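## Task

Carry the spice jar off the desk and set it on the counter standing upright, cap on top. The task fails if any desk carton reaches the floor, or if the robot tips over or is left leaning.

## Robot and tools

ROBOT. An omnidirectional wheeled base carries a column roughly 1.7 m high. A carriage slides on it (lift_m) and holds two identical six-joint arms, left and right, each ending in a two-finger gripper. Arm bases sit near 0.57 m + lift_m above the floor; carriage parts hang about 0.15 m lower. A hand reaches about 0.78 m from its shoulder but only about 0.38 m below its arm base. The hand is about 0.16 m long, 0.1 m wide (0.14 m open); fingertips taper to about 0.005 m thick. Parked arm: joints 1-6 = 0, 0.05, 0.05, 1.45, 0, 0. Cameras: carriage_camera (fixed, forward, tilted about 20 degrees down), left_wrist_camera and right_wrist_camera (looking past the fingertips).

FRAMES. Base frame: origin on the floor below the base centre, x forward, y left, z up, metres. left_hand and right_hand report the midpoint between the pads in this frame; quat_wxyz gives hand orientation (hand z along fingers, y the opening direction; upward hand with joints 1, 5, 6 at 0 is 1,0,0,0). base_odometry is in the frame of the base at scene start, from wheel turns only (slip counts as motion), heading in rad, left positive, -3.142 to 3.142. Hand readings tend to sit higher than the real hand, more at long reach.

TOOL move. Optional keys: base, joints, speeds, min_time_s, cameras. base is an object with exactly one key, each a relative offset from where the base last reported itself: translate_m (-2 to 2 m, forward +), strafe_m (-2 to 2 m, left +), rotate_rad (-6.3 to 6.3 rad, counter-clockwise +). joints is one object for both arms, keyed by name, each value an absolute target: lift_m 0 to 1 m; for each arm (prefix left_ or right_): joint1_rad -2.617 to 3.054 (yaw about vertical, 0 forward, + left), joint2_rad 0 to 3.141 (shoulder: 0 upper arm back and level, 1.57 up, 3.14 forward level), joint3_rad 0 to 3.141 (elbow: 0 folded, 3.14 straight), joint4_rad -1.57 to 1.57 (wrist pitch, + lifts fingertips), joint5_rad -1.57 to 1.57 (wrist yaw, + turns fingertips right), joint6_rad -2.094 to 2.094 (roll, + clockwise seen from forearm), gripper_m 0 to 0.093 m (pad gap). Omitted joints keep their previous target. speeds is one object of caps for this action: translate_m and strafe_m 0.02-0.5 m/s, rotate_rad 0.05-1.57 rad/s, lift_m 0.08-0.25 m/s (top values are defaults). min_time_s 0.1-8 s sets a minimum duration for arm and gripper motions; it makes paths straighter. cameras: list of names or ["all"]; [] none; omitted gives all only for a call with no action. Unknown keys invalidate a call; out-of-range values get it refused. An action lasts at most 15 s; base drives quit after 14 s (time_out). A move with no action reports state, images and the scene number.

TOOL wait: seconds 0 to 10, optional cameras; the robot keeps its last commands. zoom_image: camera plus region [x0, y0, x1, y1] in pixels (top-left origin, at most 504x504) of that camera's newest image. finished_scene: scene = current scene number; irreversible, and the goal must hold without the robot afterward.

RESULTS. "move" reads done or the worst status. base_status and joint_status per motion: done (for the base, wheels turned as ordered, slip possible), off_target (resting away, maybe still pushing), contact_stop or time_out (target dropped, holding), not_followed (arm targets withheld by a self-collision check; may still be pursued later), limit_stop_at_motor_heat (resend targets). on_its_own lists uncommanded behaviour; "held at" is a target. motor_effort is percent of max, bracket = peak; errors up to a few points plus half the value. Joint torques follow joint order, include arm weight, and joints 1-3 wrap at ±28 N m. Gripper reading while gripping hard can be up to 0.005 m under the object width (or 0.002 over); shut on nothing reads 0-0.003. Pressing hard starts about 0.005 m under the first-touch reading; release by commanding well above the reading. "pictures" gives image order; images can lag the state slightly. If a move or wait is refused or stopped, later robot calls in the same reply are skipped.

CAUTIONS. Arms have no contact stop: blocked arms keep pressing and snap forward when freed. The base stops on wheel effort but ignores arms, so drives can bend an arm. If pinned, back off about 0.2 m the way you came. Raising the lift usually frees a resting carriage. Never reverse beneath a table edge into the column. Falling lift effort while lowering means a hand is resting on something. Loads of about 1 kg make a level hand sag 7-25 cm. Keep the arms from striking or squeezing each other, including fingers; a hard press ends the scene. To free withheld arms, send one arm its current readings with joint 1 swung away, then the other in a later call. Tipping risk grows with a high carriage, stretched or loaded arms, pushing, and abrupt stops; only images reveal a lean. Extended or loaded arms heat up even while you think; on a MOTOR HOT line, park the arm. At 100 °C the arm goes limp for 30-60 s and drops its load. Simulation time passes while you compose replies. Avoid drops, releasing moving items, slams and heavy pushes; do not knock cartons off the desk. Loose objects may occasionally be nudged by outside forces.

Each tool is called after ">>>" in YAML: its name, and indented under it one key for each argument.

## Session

>>> move:
  cameras: ["carriage_camera"]

Scene clock: 0.00 s.
Joint torques (N m): no reading
base_odometry: x=+0.000 y=+0.000 heading=+0.000
base_status: not commanded
joint_positions: lift_m=+0.300 left_joint1_rad=-0.017 left_joint2_rad=+0.038 left_joint3_rad=+0.047 left_joint4_rad=+1.430 left_joint5_rad=+0.018 left_joint6_rad=-0.006 left_gripper_m=+0.09396 right_joint1_rad=-0.013 right_joint2_rad=+0.048 right_joint3_rad=+0.042 right_joint4_rad=+1.441 right_joint5_rad=+0.022 right_joint6_rad=-0.023 right_gripper_m=+0.09396
joint_status: not commanded
motor_effort: lift_m=+30 drive_wheels=+1
left_hand: x=+0.2657 y=+0.3054 z=+1.2839 quat_wxyz=(+0.998, +0.009, +0.066, -0.012) (m; base frame)
right_hand: x=+0.2676 y=-0.3133 z=+1.2826 quat_wxyz=(+0.997, +0.011, +0.068, -0.019) (m; base frame)
pictures: carriage_camera
Images, in order (width x height): carriage_camera 504x504.

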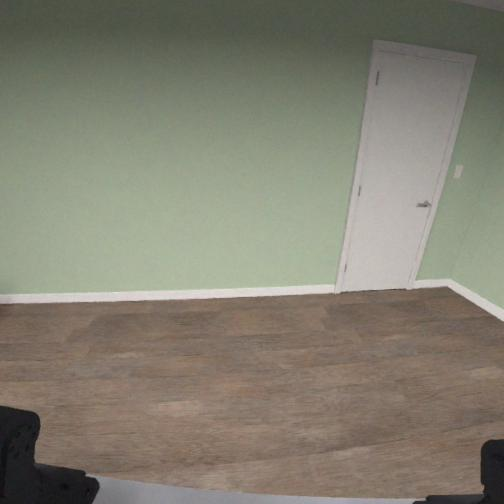

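>>> move:
  base: {"rotate_rad": -1.45}
  joints: {"lift_m": 0.8}
  cameras: ["carriage_camera"]

Scene clock: 7.57 s.
Joint torques (N m): left_arm=[0.64 4.36 5.94 -0.2 -0.13 -0.05] | right_arm=[-0.05 4.37 7.02 -0.14 0 -0.13]
move: done
base_odometry: x=+0.000 y=+0.000 heading=-1.449
base_status: done
joint_positions: lift_m=+0.800 left_joint1_rad=-0.017 left_joint2_rad=+0.038 left_joint3_rad=+0.047 left_joint4_rad=+1.429 left_joint5_rad=+0.018 left_joint6_rad=-0.006 left_gripper_m=+0.09397 right_joint1_rad=-0.013 right_joint2_rad=+0.048 right_joint3_rad=+0.042 right_joint4_rad=+1.441 right_joint5_rad=+0.022 right_joint6_rad=-0.023 right_gripper_m=+0.09397
joint_status: all done
motor_effort: lift_m=+31(38) drive_wheels=+5(18)
left_hand: x=+0.2658 y=+0.3054 z=+1.7838 quat_wxyz=(+0.998, +0.009, +0.066, -0.012) (m; base frame)
right_hand: x=+0.2676 y=-0.3133 z=+1.7825 quat_wxyz=(+0.997, +0.011, +0.068, -0.019) (m; base frame)
pictures: carriage_camera
Images, in order (width x height): carriage_camera 504x504.

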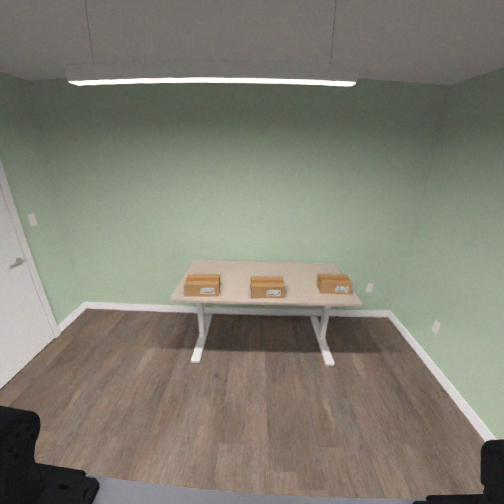

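>>> zoom_image:
  camera: "carriage_camera"
  region: [160, 240, 380, 320]

Scaled by 2.291 from the camera's 504x504 image, which has a finer 720x720 frame.

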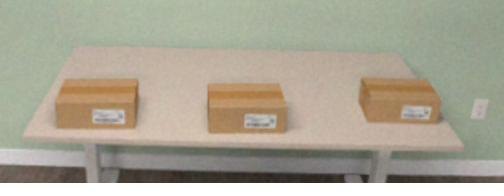

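>>> move:
  base: {"translate_m": 0.85}
  joints: {"lift_m": 0.95}
  speeds: {"translate_m": 0.35}
  cameras: ["carriage_camera"]

Scene clock: 19.40 s.
Joint torques (N m): left_arm=[0.62 4.36 5.81 -0.24 -0.13 -0.05] | right_arm=[-0.05 4.37 6.95 -0.14 -0.01 -0.12]
move: done
base_odometry: x=+0.101 y=-0.844 heading=-1.451
base_status: done
joint_positions: lift_m=+0.950 left_joint1_rad=-0.017 left_joint2_rad=+0.038 left_joint3_rad=+0.047 left_joint4_rad=+1.431 left_joint5_rad=+0.018 left_joint6_rad=-0.006 left_gripper_m=+0.09397 right_joint1_rad=-0.013 right_joint2_rad=+0.048 right_joint3_rad=+0.042 right_joint4_rad=+1.441 right_joint5_rad=+0.022 right_joint6_rad=-0.023 right_gripper_m=+0.09397
joint_status: all done
motor_effort: lift_m=+31(37) drive_wheels=-10(22)
left_hand: x=+0.2655 y=+0.3054 z=+1.9338 quat_wxyz=(+0.998, +0.009, +0.065, -0.012) (m; base frame)
right_hand: x=+0.2676 y=-0.3133 z=+1.9325 quat_wxyz=(+0.997, +0.011, +0.068, -0.019) (m; base frame)
pictures: carriage_camera
Images, in order (width x height): carriage_camera 504x504.

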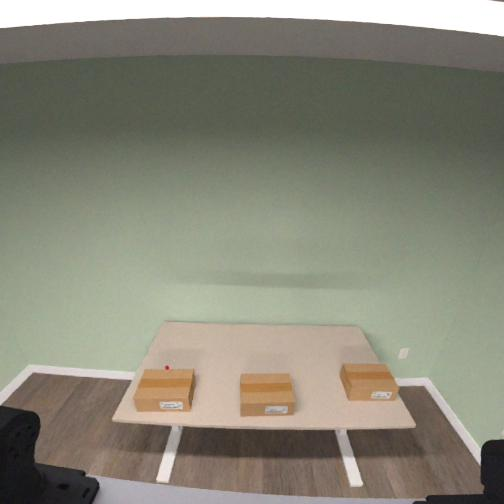

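>>> zoom_image:
  camera: "carriage_camera"
  region: [120, 340, 220, 420]

Scaled by 5.040 from the camera's 504x504 image, which has a finer 720x720 frame.

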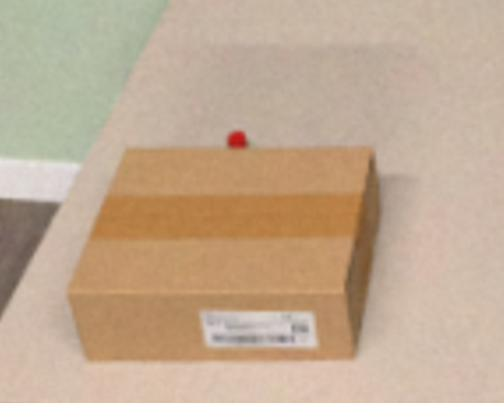

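>>> move:
  base: {"rotate_rad": -0.03}
  joints: {"lift_m": 0.65}

>>> move:
  base: {"strafe_m": 0.2}

>>> move:
  base: {"translate_m": 0.36}
  speeds: {"translate_m": 0.3}
  cameras: ["carriage_camera"]

Scene clock: 35.67 s.
Joint torques (N m): left_arm=[0.64 4.33 5.91 -0.2 -0.14 -0.05] | right_arm=[-0.06 4.33 7.05 -0.13 0 -0.12]
move: done
base_odometry: x=+0.102 y=-0.844 heading=-1.479
base_status: done
joint_positions: lift_m=+0.650 left_joint1_rad=-0.017 left_joint2_rad=+0.038 left_joint3_rad=+0.047 left_joint4_rad=+1.430 left_joint5_rad=+0.018 left_joint6_rad=-0.006 left_gripper_m=+0.09397 right_joint1_rad=-0.013 right_joint2_rad=+0.048 right_joint3_rad=+0.042 right_joint4_rad=+1.441 right_joint5_rad=+0.022 right_joint6_rad=-0.023 right_gripper_m=+0.09397
joint_status: all done
motor_effort: lift_m=+27(28) drive_wheels=-12(14)
left_hand: x=+0.2657 y=+0.3054 z=+1.6341 quat_wxyz=(+0.998, +0.009, +0.066, -0.012) (m; base frame)
right_hand: x=+0.2676 y=-0.3133 z=+1.6328 quat_wxyz=(+0.997, +0.011, +0.068, -0.019) (m; base frame)

Scene clock: 37.83 s.
Joint torques (N m): left_arm=[0.7 4.31 5.89 -0.24 -0.14 -0.05] | right_arm=[0.01 4.38 7.04 -0.13 -0.01 -0.13]
move: done
base_odometry: x=+0.301 y=-0.826 heading=-1.480
base_status: done
joint_positions: lift_m=+0.650 left_joint1_rad=-0.017 left_joint2_rad=+0.038 left_joint3_rad=+0.047 left_joint4_rad=+1.431 left_joint5_rad=+0.018 left_joint6_rad=-0.006 left_gripper_m=+0.09397 right_joint1_rad=-0.013 right_joint2_rad=+0.048 right_joint3_rad=+0.042 right_joint4_rad=+1.441 right_joint5_rad=+0.022 right_joint6_rad=-0.023 right_gripper_m=+0.09397
joint_status: not commanded
motor_effort: lift_m=+27(28) drive_wheels=-4(11)
left_hand: x=+0.2655 y=+0.3054 z=+1.6341 quat_wxyz=(+0.998, +0.009, +0.065, -0.012) (m; base frame)
right_hand: x=+0.2676 y=-0.3133 z=+1.6328 quat_wxyz=(+0.997, +0.011, +0.068, -0.019) (m; base frame)

Scene clock: 40.63 s.
Joint torques (N m): left_arm=[0.55 4.42 5.94 -0.21 -0.12 -0.06] | right_arm=[0.03 4.38 7.06 -0.1 0 -0.12]
move: done
base_odometry: x=+0.334 y=-1.185 heading=-1.479
base_status: done
joint_positions: lift_m=+0.650 left_joint1_rad=-0.017 left_joint2_rad=+0.038 left_joint3_rad=+0.047 left_joint4_rad=+1.429 left_joint5_rad=+0.018 left_joint6_rad=-0.006 left_gripper_m=+0.09397 right_joint1_rad=-0.013 right_joint2_rad=+0.048 right_joint3_rad=+0.042 right_joint4_rad=+1.439 right_joint5_rad=+0.022 right_joint6_rad=-0.023 right_gripper_m=+0.09397
joint_status: not commanded
motor_effort: lift_m=+27(28) drive_wheels=-6(14)
left_hand: x=+0.2659 y=+0.3054 z=+1.6340 quat_wxyz=(+0.998, +0.009, +0.066, -0.012) (m; base frame)
right_hand: x=+0.2682 y=-0.3133 z=+1.6328 quat_wxyz=(+0.997, +0.011, +0.069, -0.019) (m; base frame)
pictures: carriage_camera
Images, in order (width x height): carriage_camera 504x504.

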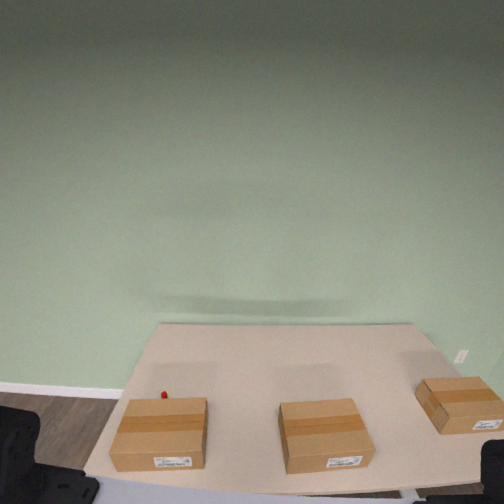

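>>> zoom_image:
  camera: "carriage_camera"
  region: [110, 370, 220, 480]

Scaled by 4.582 from the camera's 504x504 image, which has a finer 720x720 frame.

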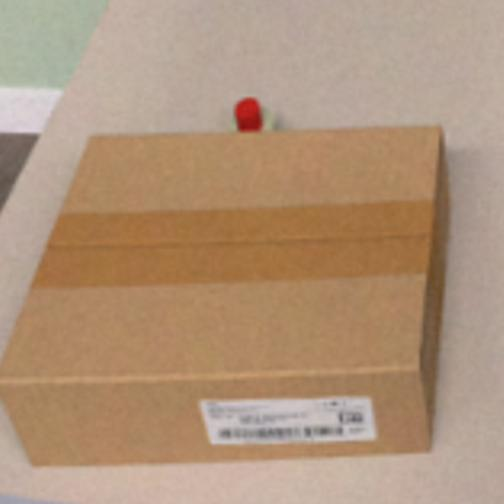

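>>> move:
  joints: {"lift_m": 0.5, "left_joint1_rad": 0.045, "left_joint2_rad": 2.46, "left_joint3_rad": 1.855, "left_joint4_rad": -0.955, "left_joint5_rad": 0.0, "left_joint6_rad": 0.0}
  min_time_s: 2.5
  cameras: ["carriage_camera", "left_wrist_camera"]

Scene clock: 72.47 s.
Joint torques (N m): left_arm=[0.98 -14.05 8.81 0.46 -0.2 0.01] | right_arm=[-0.01 4.41 7.01 -0.1 -0.01 -0.13]
move: done
base_odometry: x=+0.334 y=-1.185 heading=-1.479
base_status: not commanded
joint_positions: lift_m=+0.500 left_joint1_rad=+0.040 left_joint2_rad=+2.444 left_joint3_rad=+1.831 left_joint4_rad=-0.939 left_joint5_rad=+0.008 left_joint6_rad=-0.006 left_gripper_m=+0.09397 right_joint1_rad=-0.013 right_joint2_rad=+0.048 right_joint3_rad=+0.042 right_joint4_rad=+1.439 right_joint5_rad=+0.022 right_joint6_rad=-0.023 right_gripper_m=+0.09397
joint_status: all done
motor_effort: lift_m=+27(29) drive_wheels=-6(10)
left_hand: x=+0.6944 y=+0.3263 z=+1.0003 quat_wxyz=(+0.010, -0.023, +1.000, -0.004) (m; base frame)
right_hand: x=+0.2682 y=-0.3133 z=+1.4828 quat_wxyz=(+0.997, +0.011, +0.069, -0.019) (m; base frame)
pictures: carriage_camera, left_wrist_camera
Images, in order (width x height): carriage_camera 504x504, left_wrist_camera 504x504.

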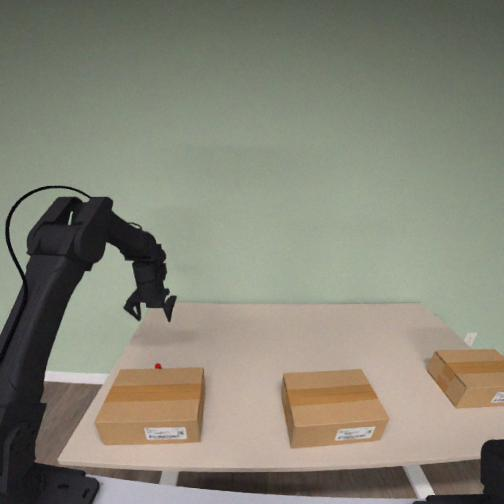

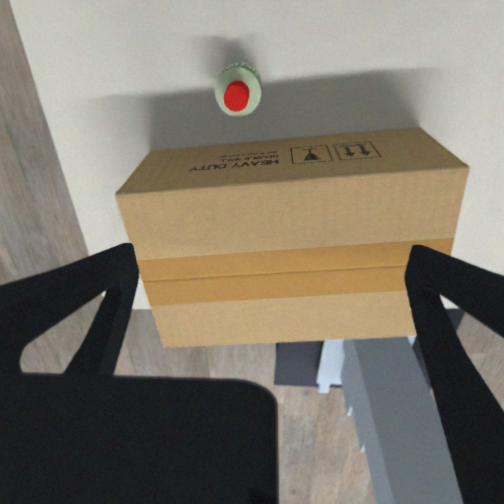

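>>> zoom_image:
  camera: "left_wrist_camera"
  region: [180, 40, 300, 160]

Scaled by 4.200 from the camera's 504x504 image, which has a finer 720x720 frame.

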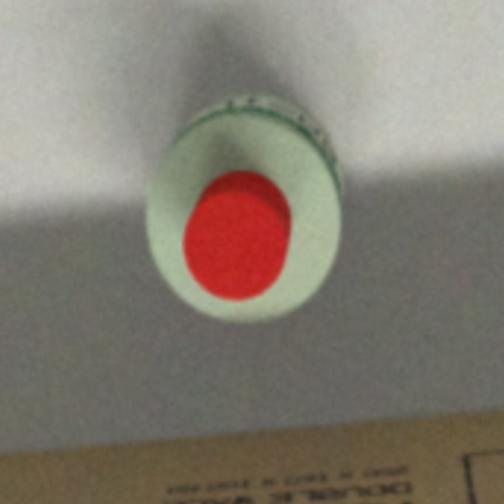

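>>> move:
  joints: {"lift_m": 0.47, "left_joint1_rad": 0.093, "left_joint2_rad": 2.583, "left_joint3_rad": 2.005, "left_joint4_rad": -1.0, "left_joint5_rad": -0.008}
  min_time_s: 2
  cameras: ["left_wrist_camera"]

>>> zoom_image:
  camera: "left_wrist_camera"
  region: [180, 40, 340, 200]

Scene clock: 126.63 s.
Joint torques (N m): left_arm=[0.98 -14.34 8.84 0.42 -0.2 0.02] | right_arm=[0.02 4.38 7.06 -0.11 0 -0.12]
move: done
base_odometry: x=+0.334 y=-1.185 heading=-1.479
base_status: not commanded
joint_positions: lift_m=+0.470 left_joint1_rad=+0.088 left_joint2_rad=+2.561 left_joint3_rad=+1.981 left_joint4_rad=-0.986 left_joint5_rad=-0.001 left_joint6_rad=-0.006 left_gripper_m=+0.09397 right_joint1_rad=-0.013 right_joint2_rad=+0.048 right_joint3_rad=+0.042 right_joint4_rad=+1.439 right_joint5_rad=+0.022 right_joint6_rad=-0.023 right_gripper_m=+0.09397
joint_status: all done
motor_effort: lift_m=+27(29) drive_wheels=-6(9)
left_hand: x=+0.7107 y=+0.3513 z=+0.9529 quat_wxyz=(+0.002, -0.047, +0.999, +0.001) (m; base frame)
right_hand: x=+0.2682 y=-0.3133 z=+1.4528 quat_wxyz=(+0.997, +0.011, +0.069, -0.019) (m; base frame)
pictures: left_wrist_camera
Images, in order (width x height): left_wrist_camera 504x504.

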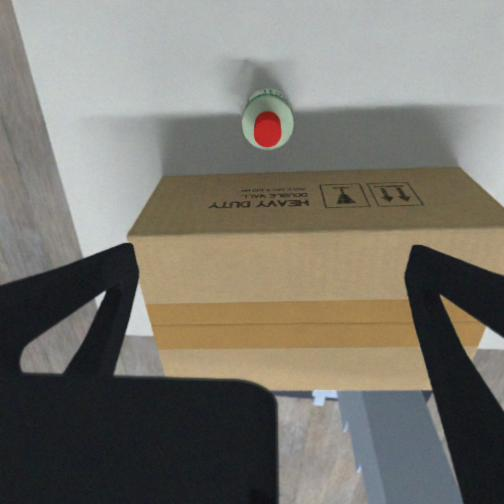

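Scaled by 3.150 from the camera's 504x504 image, which has a finer 720x720 frame.

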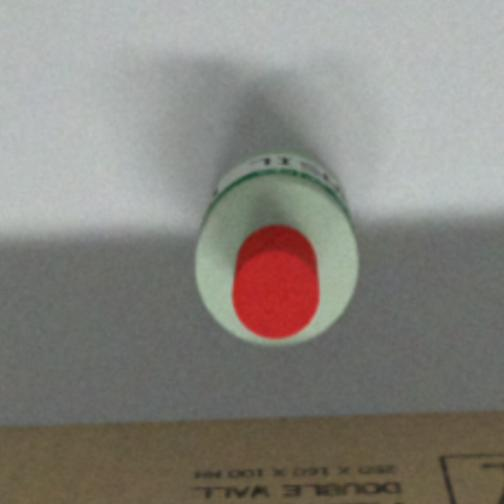

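>>> move:
  joints: {"lift_m": 0.43, "left_joint1_rad": 0.101, "left_joint2_rad": 2.768, "left_joint3_rad": 2.057, "left_joint4_rad": -0.852}
  min_time_s: 2.5
  cameras: ["left_wrist_camera"]

Scene clock: 152.87 s.
Joint torques (N m): left_arm=[1.01 -14.86 8.38 0.71 -0.21 0.01] | right_arm=[0.01 4.38 7.06 -0.1 -0.02 -0.12]
move: done
base_odometry: x=+0.334 y=-1.185 heading=-1.479
base_status: not commanded
joint_positions: lift_m=+0.430 left_joint1_rad=+0.096 left_joint2_rad=+2.746 left_joint3_rad=+2.034 left_joint4_rad=-0.865 left_joint5_rad=-0.001 left_joint6_rad=-0.006 left_gripper_m=+0.09397 right_joint1_rad=-0.013 right_joint2_rad=+0.047 right_joint3_rad=+0.041 right_joint4_rad=+1.439 right_joint5_rad=+0.022 right_joint6_rad=-0.023 right_gripper_m=+0.09397
joint_status: all done
motor_effort: lift_m=+28(29) drive_wheels=-8(9)
left_hand: x=+0.7175 y=+0.3558 z=+0.8395 quat_wxyz=(-0.003, -0.051, +0.999, +0.000) (m; base frame)
right_hand: x=+0.2683 y=-0.3133 z=+1.4125 quat_wxyz=(+0.997, +0.011, +0.069, -0.019) (m; base frame)
pictures: left_wrist_camera
Images, in order (width x height): left_wrist_camera 504x504.

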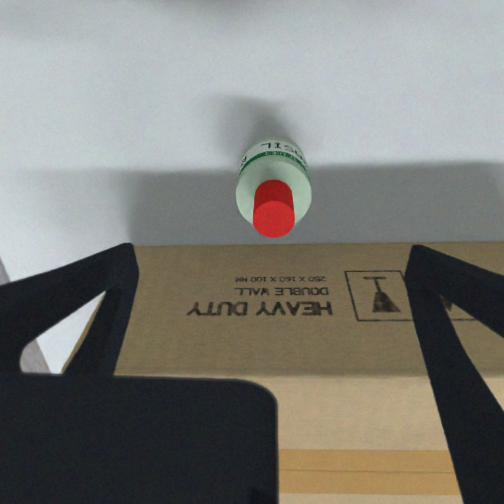

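>>> move:
  joints: {"lift_m": 0.382}
  speeds: {"lift_m": 0.1}
  cameras: ["left_wrist_camera", "carriage_camera"]

Scene clock: 160.90 s.
Joint torques (N m): left_arm=[0.91 -15.99 7.75 0.65 -0.2 0.02] | right_arm=[0.02 4.36 7.05 -0.1 -0.01 -0.12]
move: done
base_odometry: x=+0.334 y=-1.185 heading=-1.479
base_status: not commanded
joint_positions: lift_m=+0.382 left_joint1_rad=+0.096 left_joint2_rad=+2.757 left_joint3_rad=+2.041 left_joint4_rad=-0.859 left_joint5_rad=-0.001 left_joint6_rad=-0.006 left_gripper_m=+0.09397 right_joint1_rad=-0.013 right_joint2_rad=+0.047 right_joint3_rad=+0.041 right_joint4_rad=+1.439 right_joint5_rad=+0.022 right_joint6_rad=-0.023 right_gripper_m=+0.09397
joint_status: all done
motor_effort: lift_m=+27(28) drive_wheels=-6(9)
left_hand: x=+0.7186 y=+0.3559 z=+0.7879 quat_wxyz=(-0.002, -0.051, +0.999, +0.000) (m; base frame)
right_hand: x=+0.2683 y=-0.3133 z=+1.3646 quat_wxyz=(+0.997, +0.011, +0.069, -0.019) (m; base frame)
pictures: carriage_camera, left_wrist_camera
Images, in order (width x height): carriage_camera 504x504, left_wrist_camera 504x504.

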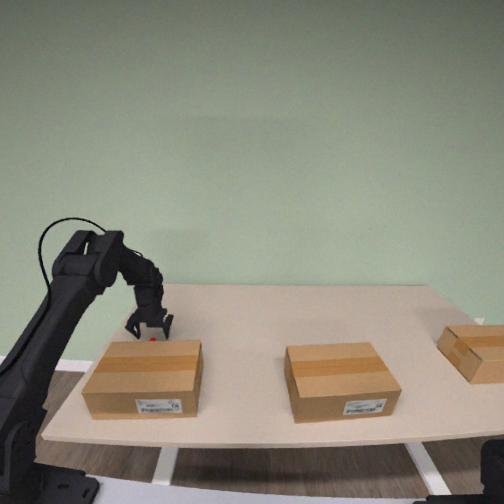

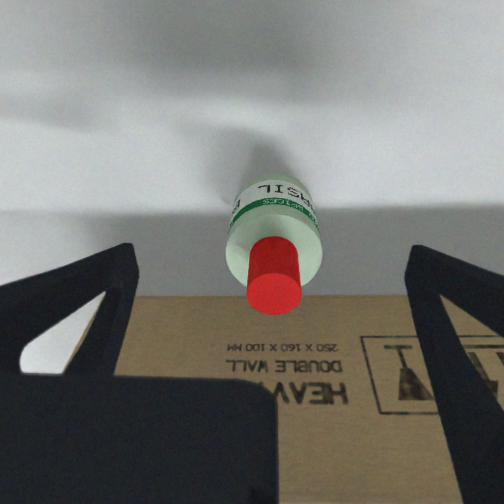

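>>> zoom_image:
  camera: "left_wrist_camera"
  region: [190, 140, 360, 330]

Scaled by 2.653 from the camera's 504x504 image, which has a finer 720x720 frame.

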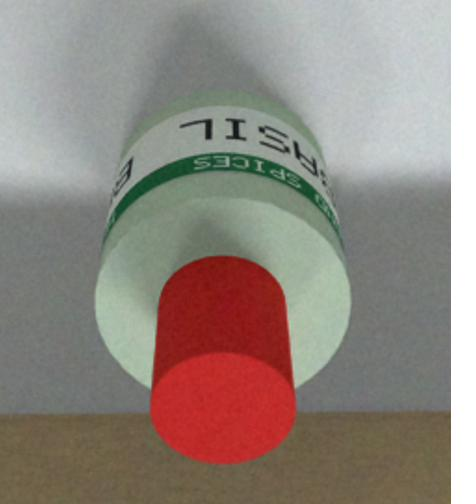

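>>> move:
  joints: {"lift_m": 0.36}
  speeds: {"lift_m": 0.08}
  cameras: ["left_wrist_camera"]

>>> zoom_image:
  camera: "left_wrist_camera"
  region: [180, 170, 370, 360]

Scene clock: 270.57 s.
Joint torques (N m): left_arm=[0.98 -16.35 7.5 0.58 -0.2 0.02] | right_arm=[0.05 4.37 7.09 -0.11 -0.01 -0.12]
move: done
base_odometry: x=+0.334 y=-1.185 heading=-1.479
base_status: not commanded
joint_positions: lift_m=+0.360 left_joint1_rad=+0.096 left_joint2_rad=+2.759 left_joint3_rad=+2.043 left_joint4_rad=-0.857 left_joint5_rad=-0.001 left_joint6_rad=-0.006 left_gripper_m=+0.09397 right_joint1_rad=-0.013 right_joint2_rad=+0.047 right_joint3_rad=+0.041 right_joint4_rad=+1.439 right_joint5_rad=+0.022 right_joint6_rad=-0.023 right_gripper_m=+0.09397
joint_status: all done
motor_effort: lift_m=+28(29) drive_wheels=+5(9)
left_hand: x=+0.7192 y=+0.3560 z=+0.7653 quat_wxyz=(-0.001, -0.051, +0.999, +0.001) (m; base frame)
right_hand: x=+0.2683 y=-0.3133 z=+1.3425 quat_wxyz=(+0.997, +0.011, +0.069, -0.019) (m; base frame)
pictures: left_wrist_camera
Images, in order (width x height): left_wrist_camera 504x504.

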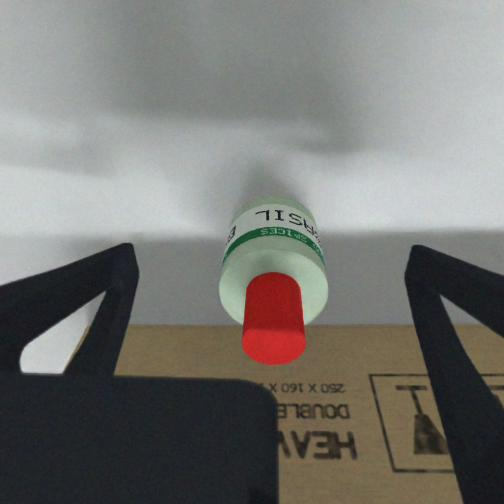

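Scaled by 2.653 from the camera's 504x504 image, which has a finer 720x720 frame.

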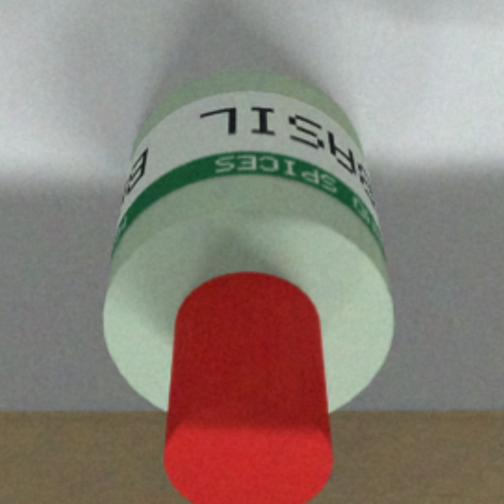

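>>> zoom_image:
  camera: "left_wrist_camera"
  region: [0, 220, 280, 500]

Scaled by 1.800 from the camera's 504x504 image, which has a finer 720x720 frame.

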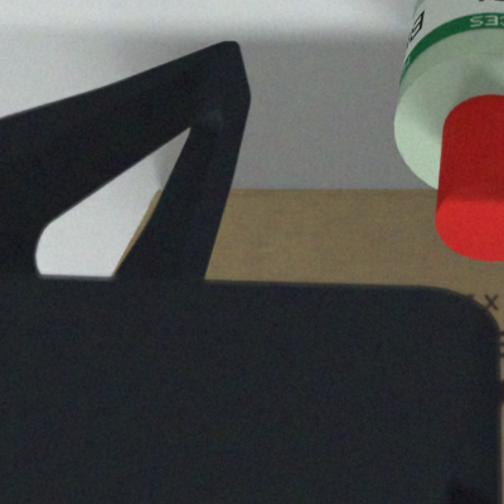

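>>> move:
  joints: {"left_joint2_rad": 2.785, "left_joint3_rad": 1.981, "left_joint4_rad": -0.777}
  min_time_s: 2.5
  cameras: ["left_wrist_camera"]

>>> zoom_image:
  camera: "left_wrist_camera"
  region: [100, 180, 440, 430]

Scene clock: 372.53 s.
Joint torques (N m): left_arm=[0.98 -14.39 4.74 0.77 -0.2 0.01] | right_arm=[0.03 4.4 7.09 -0.11 -0.02 -0.12]
move: done
base_odometry: x=+0.334 y=-1.185 heading=-1.479
base_status: not commanded
joint_positions: lift_m=+0.360 left_joint1_rad=+0.096 left_joint2_rad=+2.759 left_joint3_rad=+1.993 left_joint4_rad=-0.789 left_joint5_rad=-0.001 left_joint6_rad=-0.006 left_gripper_m=+0.09397 right_joint1_rad=-0.013 right_joint2_rad=+0.047 right_joint3_rad=+0.041 right_joint4_rad=+1.439 right_joint5_rad=+0.022 right_joint6_rad=-0.023 right_gripper_m=+0.09397
joint_status: all done
motor_effort: lift_m=+28(28) drive_wheels=+3(6)
left_hand: x=+0.7175 y=+0.3559 z=+0.7543 quat_wxyz=(+0.008, -0.051, +0.999, +0.001) (m; base frame)
right_hand: x=+0.2683 y=-0.3133 z=+1.3425 quat_wxyz=(+0.997, +0.011, +0.069, -0.019) (m; base frame)
pictures: left_wrist_camera
Images, in order (width x height): left_wrist_camera 504x504.

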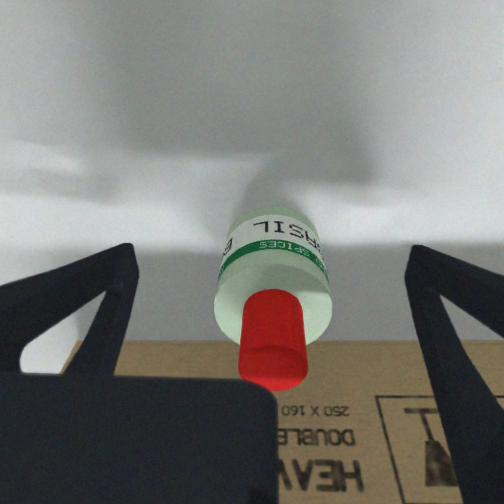

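Scaled by 1.482 from the camera's 504x504 image, which has a finer 720x720 frame.

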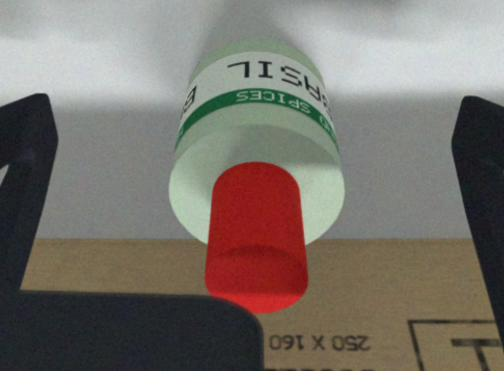

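>>> move:
  joints: {"left_joint2_rad": 2.801}
  min_time_s: 1.5
  cameras: ["left_wrist_camera"]

>>> zoom_image:
  camera: "left_wrist_camera"
  region: [100, 180, 440, 430]

Scene clock: 383.40 s.
Joint torques (N m): left_arm=[1.02 -14.75 4.62 0.7 -0.21 0.02] | right_arm=[0.03 4.38 7.12 -0.1 -0.01 -0.12]
move: done
base_odometry: x=+0.334 y=-1.185 heading=-1.479
base_status: not commanded
joint_positions: lift_m=+0.360 left_joint1_rad=+0.096 left_joint2_rad=+2.778 left_joint3_rad=+1.993 left_joint4_rad=-0.788 left_joint5_rad=-0.001 left_joint6_rad=-0.006 left_gripper_m=+0.09397 right_joint1_rad=-0.013 right_joint2_rad=+0.047 right_joint3_rad=+0.041 right_joint4_rad=+1.439 right_joint5_rad=+0.022 right_joint6_rad=-0.023 right_gripper_m=+0.09397
joint_status: all done
motor_effort: lift_m=+28(28) drive_wheels=+5(6)
left_hand: x=+0.7125 y=+0.3554 z=+0.7454 quat_wxyz=(-0.001, -0.051, +0.999, +0.001) (m; base frame)
right_hand: x=+0.2683 y=-0.3133 z=+1.3425 quat_wxyz=(+0.997, +0.011, +0.069, -0.019) (m; base frame)
pictures: left_wrist_camera
Images, in order (width x height): left_wrist_camera 504x504.

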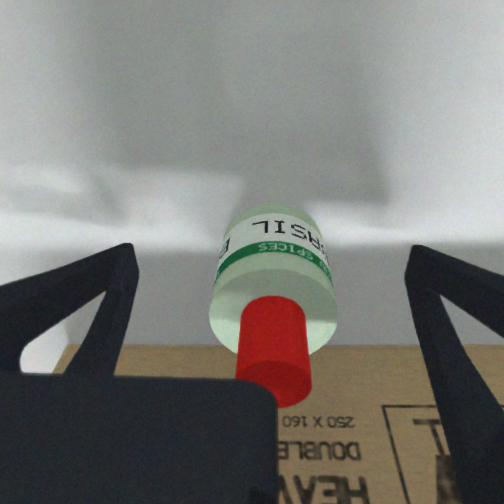

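Scaled by 1.482 from the camera's 504x504 image, which has a finer 720x720 frame.

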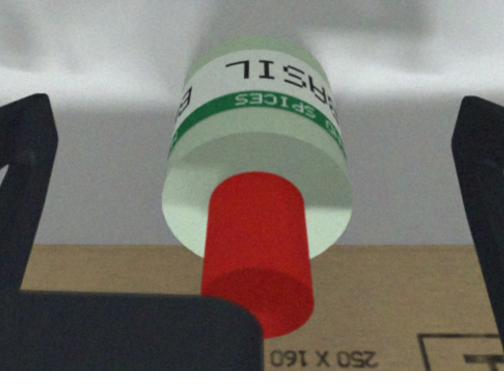

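>>> move:
  joints: {"lift_m": 0.353}
  speeds: {"lift_m": 0.08}

>>> move:
  joints: {"left_gripper_m": 0.055}
  min_time_s: 1.5
  cameras: ["left_wrist_camera"]

>>> zoom_image:
  camera: "left_wrist_camera"
  region: [100, 180, 440, 430]

Scene clock: 396.23 s.
Joint torques (N m): left_arm=[0.87 -15.73 4.88 0.6 -0.2 0.02] | right_arm=[0.01 4.42 7.1 -0.1 -0.01 -0.12]
move: done
base_odometry: x=+0.334 y=-1.185 heading=-1.479
base_status: not commanded
joint_positions: lift_m=+0.353 left_joint1_rad=+0.096 left_joint2_rad=+2.789 left_joint3_rad=+1.990 left_joint4_rad=-0.784 left_joint5_rad=-0.001 left_joint6_rad=-0.006 left_gripper_m=+0.09397 right_joint1_rad=-0.013 right_joint2_rad=+0.047 right_joint3_rad=+0.041 right_joint4_rad=+1.439 right_joint5_rad=+0.022 right_joint6_rad=-0.023 right_gripper_m=+0.09397
joint_status: all done
motor_effort: lift_m=+27(28) drive_wheels=+6(8)
left_hand: x=+0.7093 y=+0.3551 z=+0.7328 quat_wxyz=(-0.006, -0.051, +0.999, +0.000) (m; base frame)
right_hand: x=+0.2683 y=-0.3133 z=+1.3356 quat_wxyz=(+0.997, +0.011, +0.069, -0.019) (m; base frame)

Scene clock: 398.03 s.
Joint torques (N m): left_arm=[1.05 -15.72 4.9 0.62 -0.21 0.01] | right_arm=[0.01 4.38 7.1 -0.1 -0.01 -0.13]
move: done
base_odometry: x=+0.334 y=-1.185 heading=-1.479
base_status: not commanded
joint_positions: lift_m=+0.353 left_joint1_rad=+0.096 left_joint2_rad=+2.789 left_joint3_rad=+1.990 left_joint4_rad=-0.784 left_joint5_rad=-0.001 left_joint6_rad=-0.006 left_gripper_m=+0.05510 right_joint1_rad=-0.013 right_joint2_rad=+0.047 right_joint3_rad=+0.041 right_joint4_rad=+1.439 right_joint5_rad=+0.022 right_joint6_rad=-0.023 right_gripper_m=+0.09397
joint_status: all done
motor_effort: lift_m=+27(27) drive_wheels=+4(9)
left_hand: x=+0.7093 y=+0.3551 z=+0.7328 quat_wxyz=(-0.006, -0.051, +0.999, +0.000) (m; base frame)
right_hand: x=+0.2683 y=-0.3133 z=+1.3356 quat_wxyz=(+0.997, +0.011, +0.069, -0.019) (m; base frame)
pictures: left_wrist_camera
Images, in order (width x height): left_wrist_camera 504x504.

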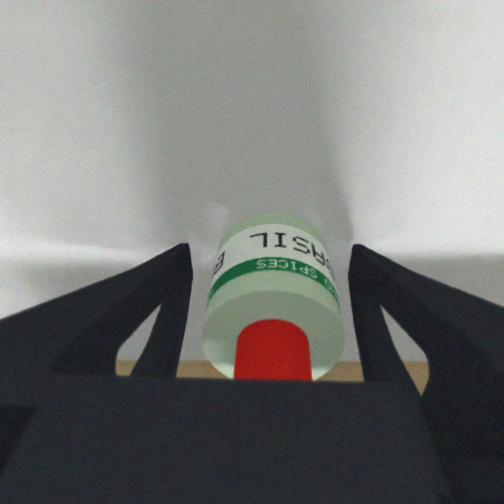

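Scaled by 1.482 from the camera's 504x504 image, which has a finer 720x720 frame.

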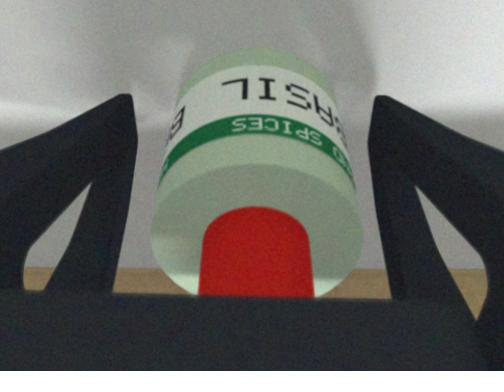

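>>> move:
  joints: {"left_gripper_m": 0.043}
  min_time_s: 1.5
  cameras: ["left_wrist_camera"]

>>> zoom_image:
  camera: "left_wrist_camera"
  region: [100, 180, 440, 430]

Scene clock: 405.50 s.
Joint torques (N m): left_arm=[0.98 -15.75 4.88 0.61 -0.19 0.01] | right_arm=[-0.02 4.4 7.1 -0.11 0 -0.12]
move: done
base_odometry: x=+0.334 y=-1.185 heading=-1.479
base_status: not commanded
joint_positions: lift_m=+0.353 left_joint1_rad=+0.096 left_joint2_rad=+2.789 left_joint3_rad=+1.990 left_joint4_rad=-0.784 left_joint5_rad=-0.001 left_joint6_rad=-0.006 left_gripper_m=+0.04309 right_joint1_rad=-0.013 right_joint2_rad=+0.047 right_joint3_rad=+0.041 right_joint4_rad=+1.439 right_joint5_rad=+0.022 right_joint6_rad=-0.023 right_gripper_m=+0.09397
joint_status: all done
motor_effort: lift_m=+27(27) drive_wheels=+5(6)
left_hand: x=+0.7093 y=+0.3551 z=+0.7328 quat_wxyz=(-0.006, -0.051, +0.999, +0.000) (m; base frame)
right_hand: x=+0.2683 y=-0.3133 z=+1.3356 quat_wxyz=(+0.997, +0.011, +0.069, -0.019) (m; base frame)
pictures: left_wrist_camera
Images, in order (width x height): left_wrist_camera 504x504.

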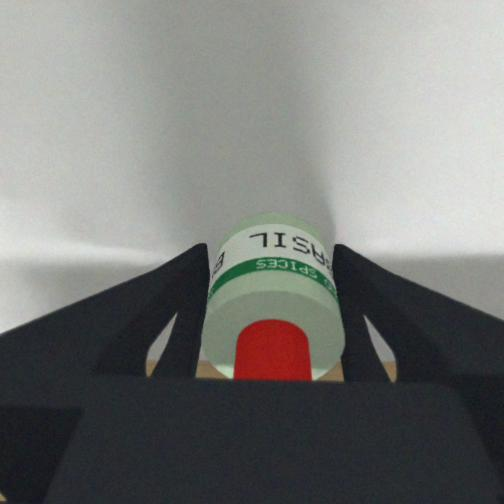

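Scaled by 1.482 from the camera's 504x504 image, which has a finer 720x720 frame.

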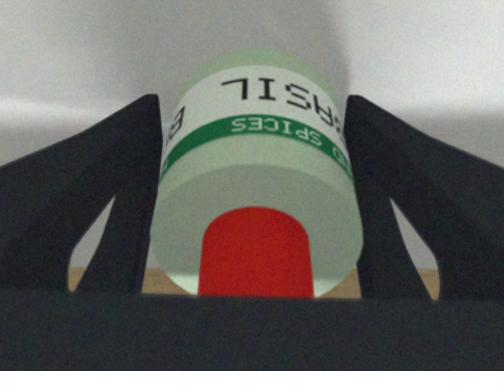

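>>> move:
  joints: {"left_gripper_m": 0.036}
  min_time_s: 2.0
  cameras: ["left_wrist_camera"]

>>> zoom_image:
  camera: "left_wrist_camera"
  region: [100, 180, 440, 430]

Scene clock: 414.90 s.
Joint torques (N m): left_arm=[0.98 -15.73 4.86 0.62 -0.2 0.03] | right_arm=[-0.02 4.44 7.06 -0.1 0 -0.12]
move: done
base_odometry: x=+0.334 y=-1.185 heading=-1.479
base_status: not commanded
joint_positions: lift_m=+0.353 left_joint1_rad=+0.096 left_joint2_rad=+2.789 left_joint3_rad=+1.990 left_joint4_rad=-0.784 left_joint5_rad=-0.001 left_joint6_rad=-0.006 left_gripper_m=+0.03761 right_joint1_rad=-0.013 right_joint2_rad=+0.047 right_joint3_rad=+0.041 right_joint4_rad=+1.439 right_joint5_rad=+0.022 right_joint6_rad=-0.023 right_gripper_m=+0.09397
joint_status: all done
motor_effort: lift_m=+27(27) drive_wheels=+6(6)
left_hand: x=+0.7093 y=+0.3551 z=+0.7328 quat_wxyz=(-0.006, -0.051, +0.999, +0.000) (m; base frame)
right_hand: x=+0.2683 y=-0.3133 z=+1.3356 quat_wxyz=(+0.997, +0.011, +0.069, -0.019) (m; base frame)
pictures: left_wrist_camera
Images, in order (width x height): left_wrist_camera 504x504.

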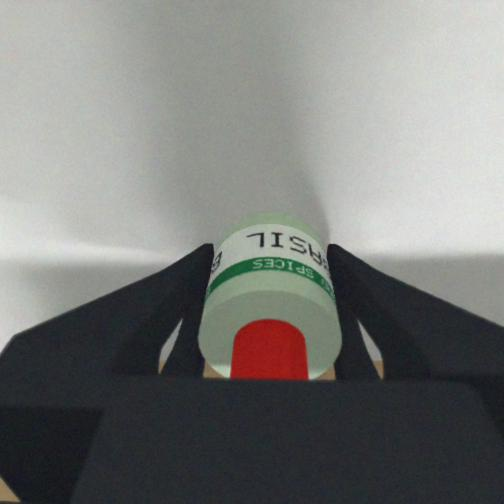

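Scaled by 1.482 from the camera's 504x504 image, which has a finer 720x720 frame.

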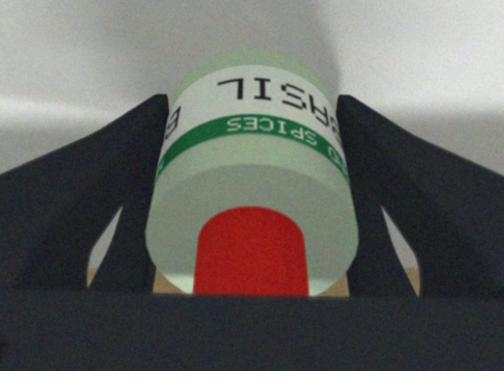

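>>> move:
  joints: {"left_gripper_m": 0.031}
  min_time_s: 1.0
  cameras: ["left_wrist_camera"]

>>> move:
  joints: {"lift_m": 0.38}
  speeds: {"lift_m": 0.08}
  cameras: ["left_wrist_camera"]

Scene clock: 420.50 s.
Joint torques (N m): left_arm=[1.02 -15.72 4.89 0.61 -0.19 0.01] | right_arm=[0.02 4.38 7.08 -0.11 0 -0.12]
move: off_target
base_odometry: x=+0.334 y=-1.185 heading=-1.479
base_status: not commanded
joint_positions: lift_m=+0.353 left_joint1_rad=+0.096 left_joint2_rad=+2.789 left_joint3_rad=+1.990 left_joint4_rad=-0.784 left_joint5_rad=-0.001 left_joint6_rad=-0.006 left_gripper_m=+0.03761 right_joint1_rad=-0.013 right_joint2_rad=+0.047 right_joint3_rad=+0.041 right_joint4_rad=+1.439 right_joint5_rad=+0.022 right_joint6_rad=-0.023 right_gripper_m=+0.09397
joint_status: left_gripper_m off_target (ended at +0.03761, target +0.03100)
motor_effort: lift_m=+27(27) drive_wheels=+4(6)
left_hand: x=+0.7093 y=+0.3551 z=+0.7328 quat_wxyz=(-0.006, -0.051, +0.999, +0.000) (m; base frame)
right_hand: x=+0.2683 y=-0.3133 z=+1.3356 quat_wxyz=(+0.997, +0.011, +0.069, -0.019) (m; base frame)
pictures: left_wrist_camera
Images, in order (width x height): left_wrist_camera 504x504.

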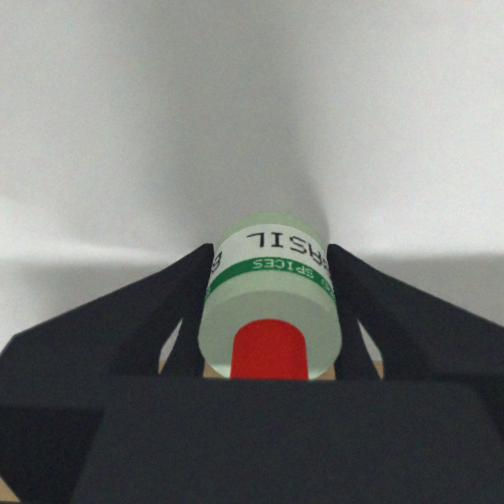

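Scene clock: 421.20 s.
Joint torques (N m): left_arm=[0.99 -16.03 4.78 0.55 -0.2 0.02] | right_arm=[0.01 4.33 7.1 -0.11 -0.01 -0.12]
move: done
base_odometry: x=+0.334 y=-1.185 heading=-1.479
base_status: not commanded
joint_positions: lift_m=+0.380 left_joint1_rad=+0.096 left_joint2_rad=+2.792 left_joint3_rad=+1.990 left_joint4_rad=-0.781 left_joint5_rad=-0.001 left_joint6_rad=-0.006 left_gripper_m=+0.03761 right_joint1_rad=-0.013 right_joint2_rad=+0.047 right_joint3_rad=+0.041 right_joint4_rad=+1.439 right_joint5_rad=+0.022 right_joint6_rad=-0.023 right_gripper_m=+0.09397
joint_status: all done
motor_effort: lift_m=+30(37) drive_wheels=-7(10)
left_hand: x=+0.7088 y=+0.3550 z=+0.7579 quat_wxyz=(-0.007, -0.051, +0.999, +0.000) (m; base frame)
right_hand: x=+0.2683 y=-0.3133 z=+1.3623 quat_wxyz=(+0.997, +0.011, +0.069, -0.019) (m; base frame)
pictures: left_wrist_camera
Images, in order (width x height): left_wrist_camera 504x504.

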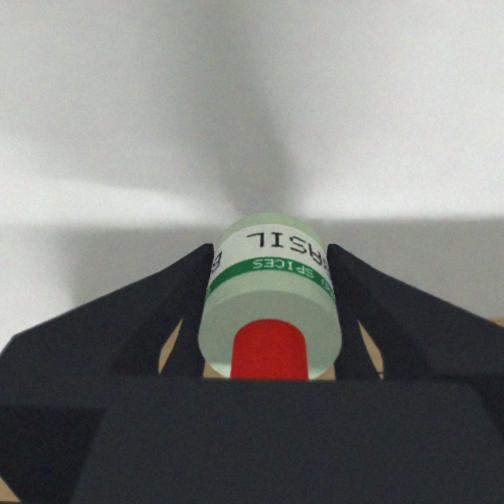

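Lifted securely. Continue up, back away.

>>> move:
  joints: {"lift_m": 0.65}
  speeds: {"lift_m": 0.2}

>>> move:
  base: {"translate_m": -0.5}
  joints: {"left_joint1_rad": 0.0, "left_joint2_rad": 1.3, "left_joint3_rad": 1.3, "left_joint4_rad": -1.5}
  speeds: {"translate_m": 0.25}
  min_time_s: 2.5
  cameras: ["left_wrist_camera", "carriage_camera"]

>>> move:
  base: {"rotate_rad": 3.05}
  speeds: {"rotate_rad": 1.0}
  cameras: ["carriage_camera"]

Scene clock: 427.67 s.
Joint torques (N m): left_arm=[0.91 -16.47 5.07 0.51 -0.2 0.02] | right_arm=[0.03 4.42 7.13 -0.1 0 -0.12]
move: done
base_odometry: x=+0.334 y=-1.185 heading=-1.479
base_status: not commanded
joint_positions: lift_m=+0.650 left_joint1_rad=+0.096 left_joint2_rad=+2.797 left_joint3_rad=+1.988 left_joint4_rad=-0.778 left_joint5_rad=-0.001 left_joint6_rad=-0.006 left_gripper_m=+0.03761 right_joint1_rad=-0.013 right_joint2_rad=+0.047 right_joint3_rad=+0.041 right_joint4_rad=+1.439 right_joint5_rad=+0.022 right_joint6_rad=-0.023 right_gripper_m=+0.09397
joint_status: all done
motor_effort: lift_m=+31(38) drive_wheels=-5(8)
left_hand: x=+0.7075 y=+0.3549 z=+1.0254 quat_wxyz=(-0.008, -0.051, +0.999, +0.000) (m; base frame)
right_hand: x=+0.2683 y=-0.3133 z=+1.6322 quat_wxyz=(+0.997, +0.011, +0.069, -0.019) (m; base frame)

Scene clock: 431.07 s.
Joint torques (N m): left_arm=[0.23 -5.79 5.41 0.7 -0.18 0.01] | right_arm=[0.02 4.38 7.08 -0.1 -0.01 -0.11]
move: done
base_odometry: x=+0.288 y=-0.687 heading=-1.479
base_status: done
joint_positions: lift_m=+0.650 left_joint1_rad=+0.005 left_joint2_rad=+1.311 left_joint3_rad=+1.313 left_joint4_rad=-1.492 left_joint5_rad=-0.002 left_joint6_rad=-0.006 left_gripper_m=+0.03760 right_joint1_rad=-0.013 right_joint2_rad=+0.047 right_joint3_rad=+0.041 right_joint4_rad=+1.438 right_joint5_rad=+0.022 right_joint6_rad=-0.023 right_gripper_m=+0.09397
joint_status: all done
motor_effort: lift_m=+31(31) drive_wheels=-2(15)
left_hand: x=+0.4497 y=+0.3105 z=+1.3882 quat_wxyz=(+0.040, -0.005, +0.999, +0.001) (m; base frame)
right_hand: x=+0.2684 y=-0.3133 z=+1.6322 quat_wxyz=(+0.997, +0.011, +0.069, -0.019) (m; base frame)
pictures: carriage_camera, left_wrist_camera
Images, in order (width x height): carriage_camera 504x504, left_wrist_camera 504x504.

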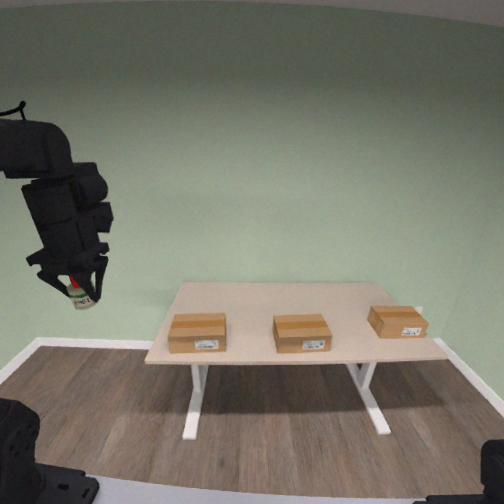

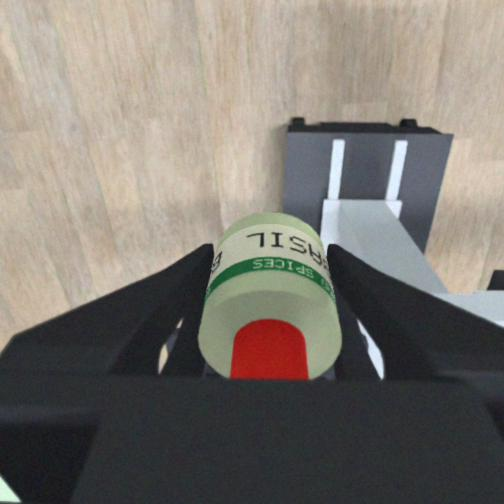

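Scene clock: 435.67 s.
Joint torques (N m): left_arm=[0.49 -5.78 5.38 0.71 -0.15 0.02] | right_arm=[0.05 4.4 7.15 -0.11 -0.01 -0.13]
move: done
base_odometry: x=+0.289 y=-0.687 heading=+1.570
base_status: done
joint_positions: lift_m=+0.650 left_joint1_rad=+0.002 left_joint2_rad=+1.311 left_joint3_rad=+1.313 left_joint4_rad=-1.493 left_joint5_rad=-0.005 left_joint6_rad=-0.006 left_gripper_m=+0.03760 right_joint1_rad=-0.013 right_joint2_rad=+0.047 right_joint3_rad=+0.041 right_joint4_rad=+1.438 right_joint5_rad=+0.022 right_joint6_rad=-0.023 right_gripper_m=+0.09398
joint_status: not commanded
motor_effort: lift_m=+31(31) drive_wheels=+5(14)
left_hand: x=+0.4493 y=+0.3104 z=+1.3882 quat_wxyz=(+0.039, -0.004, +0.999, +0.003) (m; base frame)
right_hand: x=+0.2684 y=-0.3133 z=+1.6322 quat_wxyz=(+0.997, +0.011, +0.069, -0.019) (m; base frame)
pictures: carriage_camera
Images, in order (width x height): carriage_camera 504x504.

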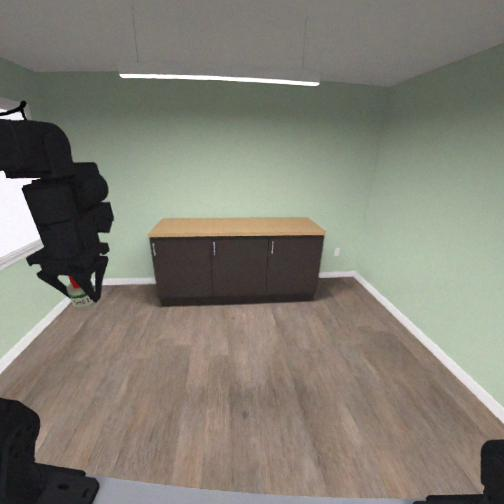

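>>> move:
  base: {"translate_m": 1.4}
  speeds: {"translate_m": 0.4}
  cameras: ["carriage_camera"]

Scene clock: 444.93 s.
Joint torques (N m): left_arm=[0.44 -5.81 5.29 0.74 -0.16 0.02] | right_arm=[-0.02 4.44 7.09 -0.11 -0.01 -0.12]
move: done
base_odometry: x=+0.287 y=+0.713 heading=+1.572
base_status: done
joint_positions: lift_m=+0.650 left_joint1_rad=+0.002 left_joint2_rad=+1.311 left_joint3_rad=+1.313 left_joint4_rad=-1.496 left_joint5_rad=-0.005 left_joint6_rad=-0.006 left_gripper_m=+0.03760 right_joint1_rad=-0.013 right_joint2_rad=+0.047 right_joint3_rad=+0.041 right_joint4_rad=+1.439 right_joint5_rad=+0.022 right_joint6_rad=-0.023 right_gripper_m=+0.09398
joint_status: not commanded
motor_effort: lift_m=+31(31) drive_wheels=-12(22)
left_hand: x=+0.4487 y=+0.3104 z=+1.3881 quat_wxyz=(+0.038, -0.004, +0.999, +0.003) (m; base frame)
right_hand: x=+0.2683 y=-0.3133 z=+1.6322 quat_wxyz=(+0.997, +0.011, +0.069, -0.019) (m; base frame)
pictures: carriage_camera
Images, in order (width x height): carriage_camera 504x504.

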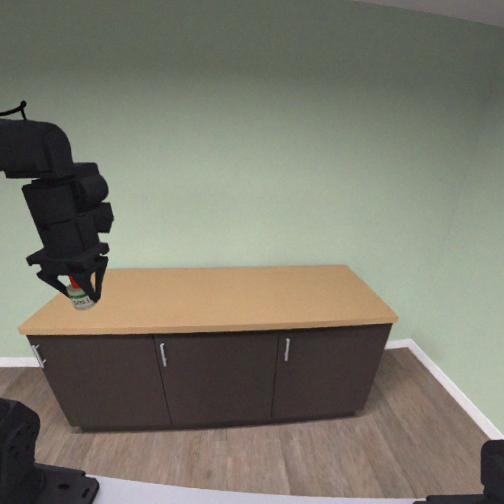

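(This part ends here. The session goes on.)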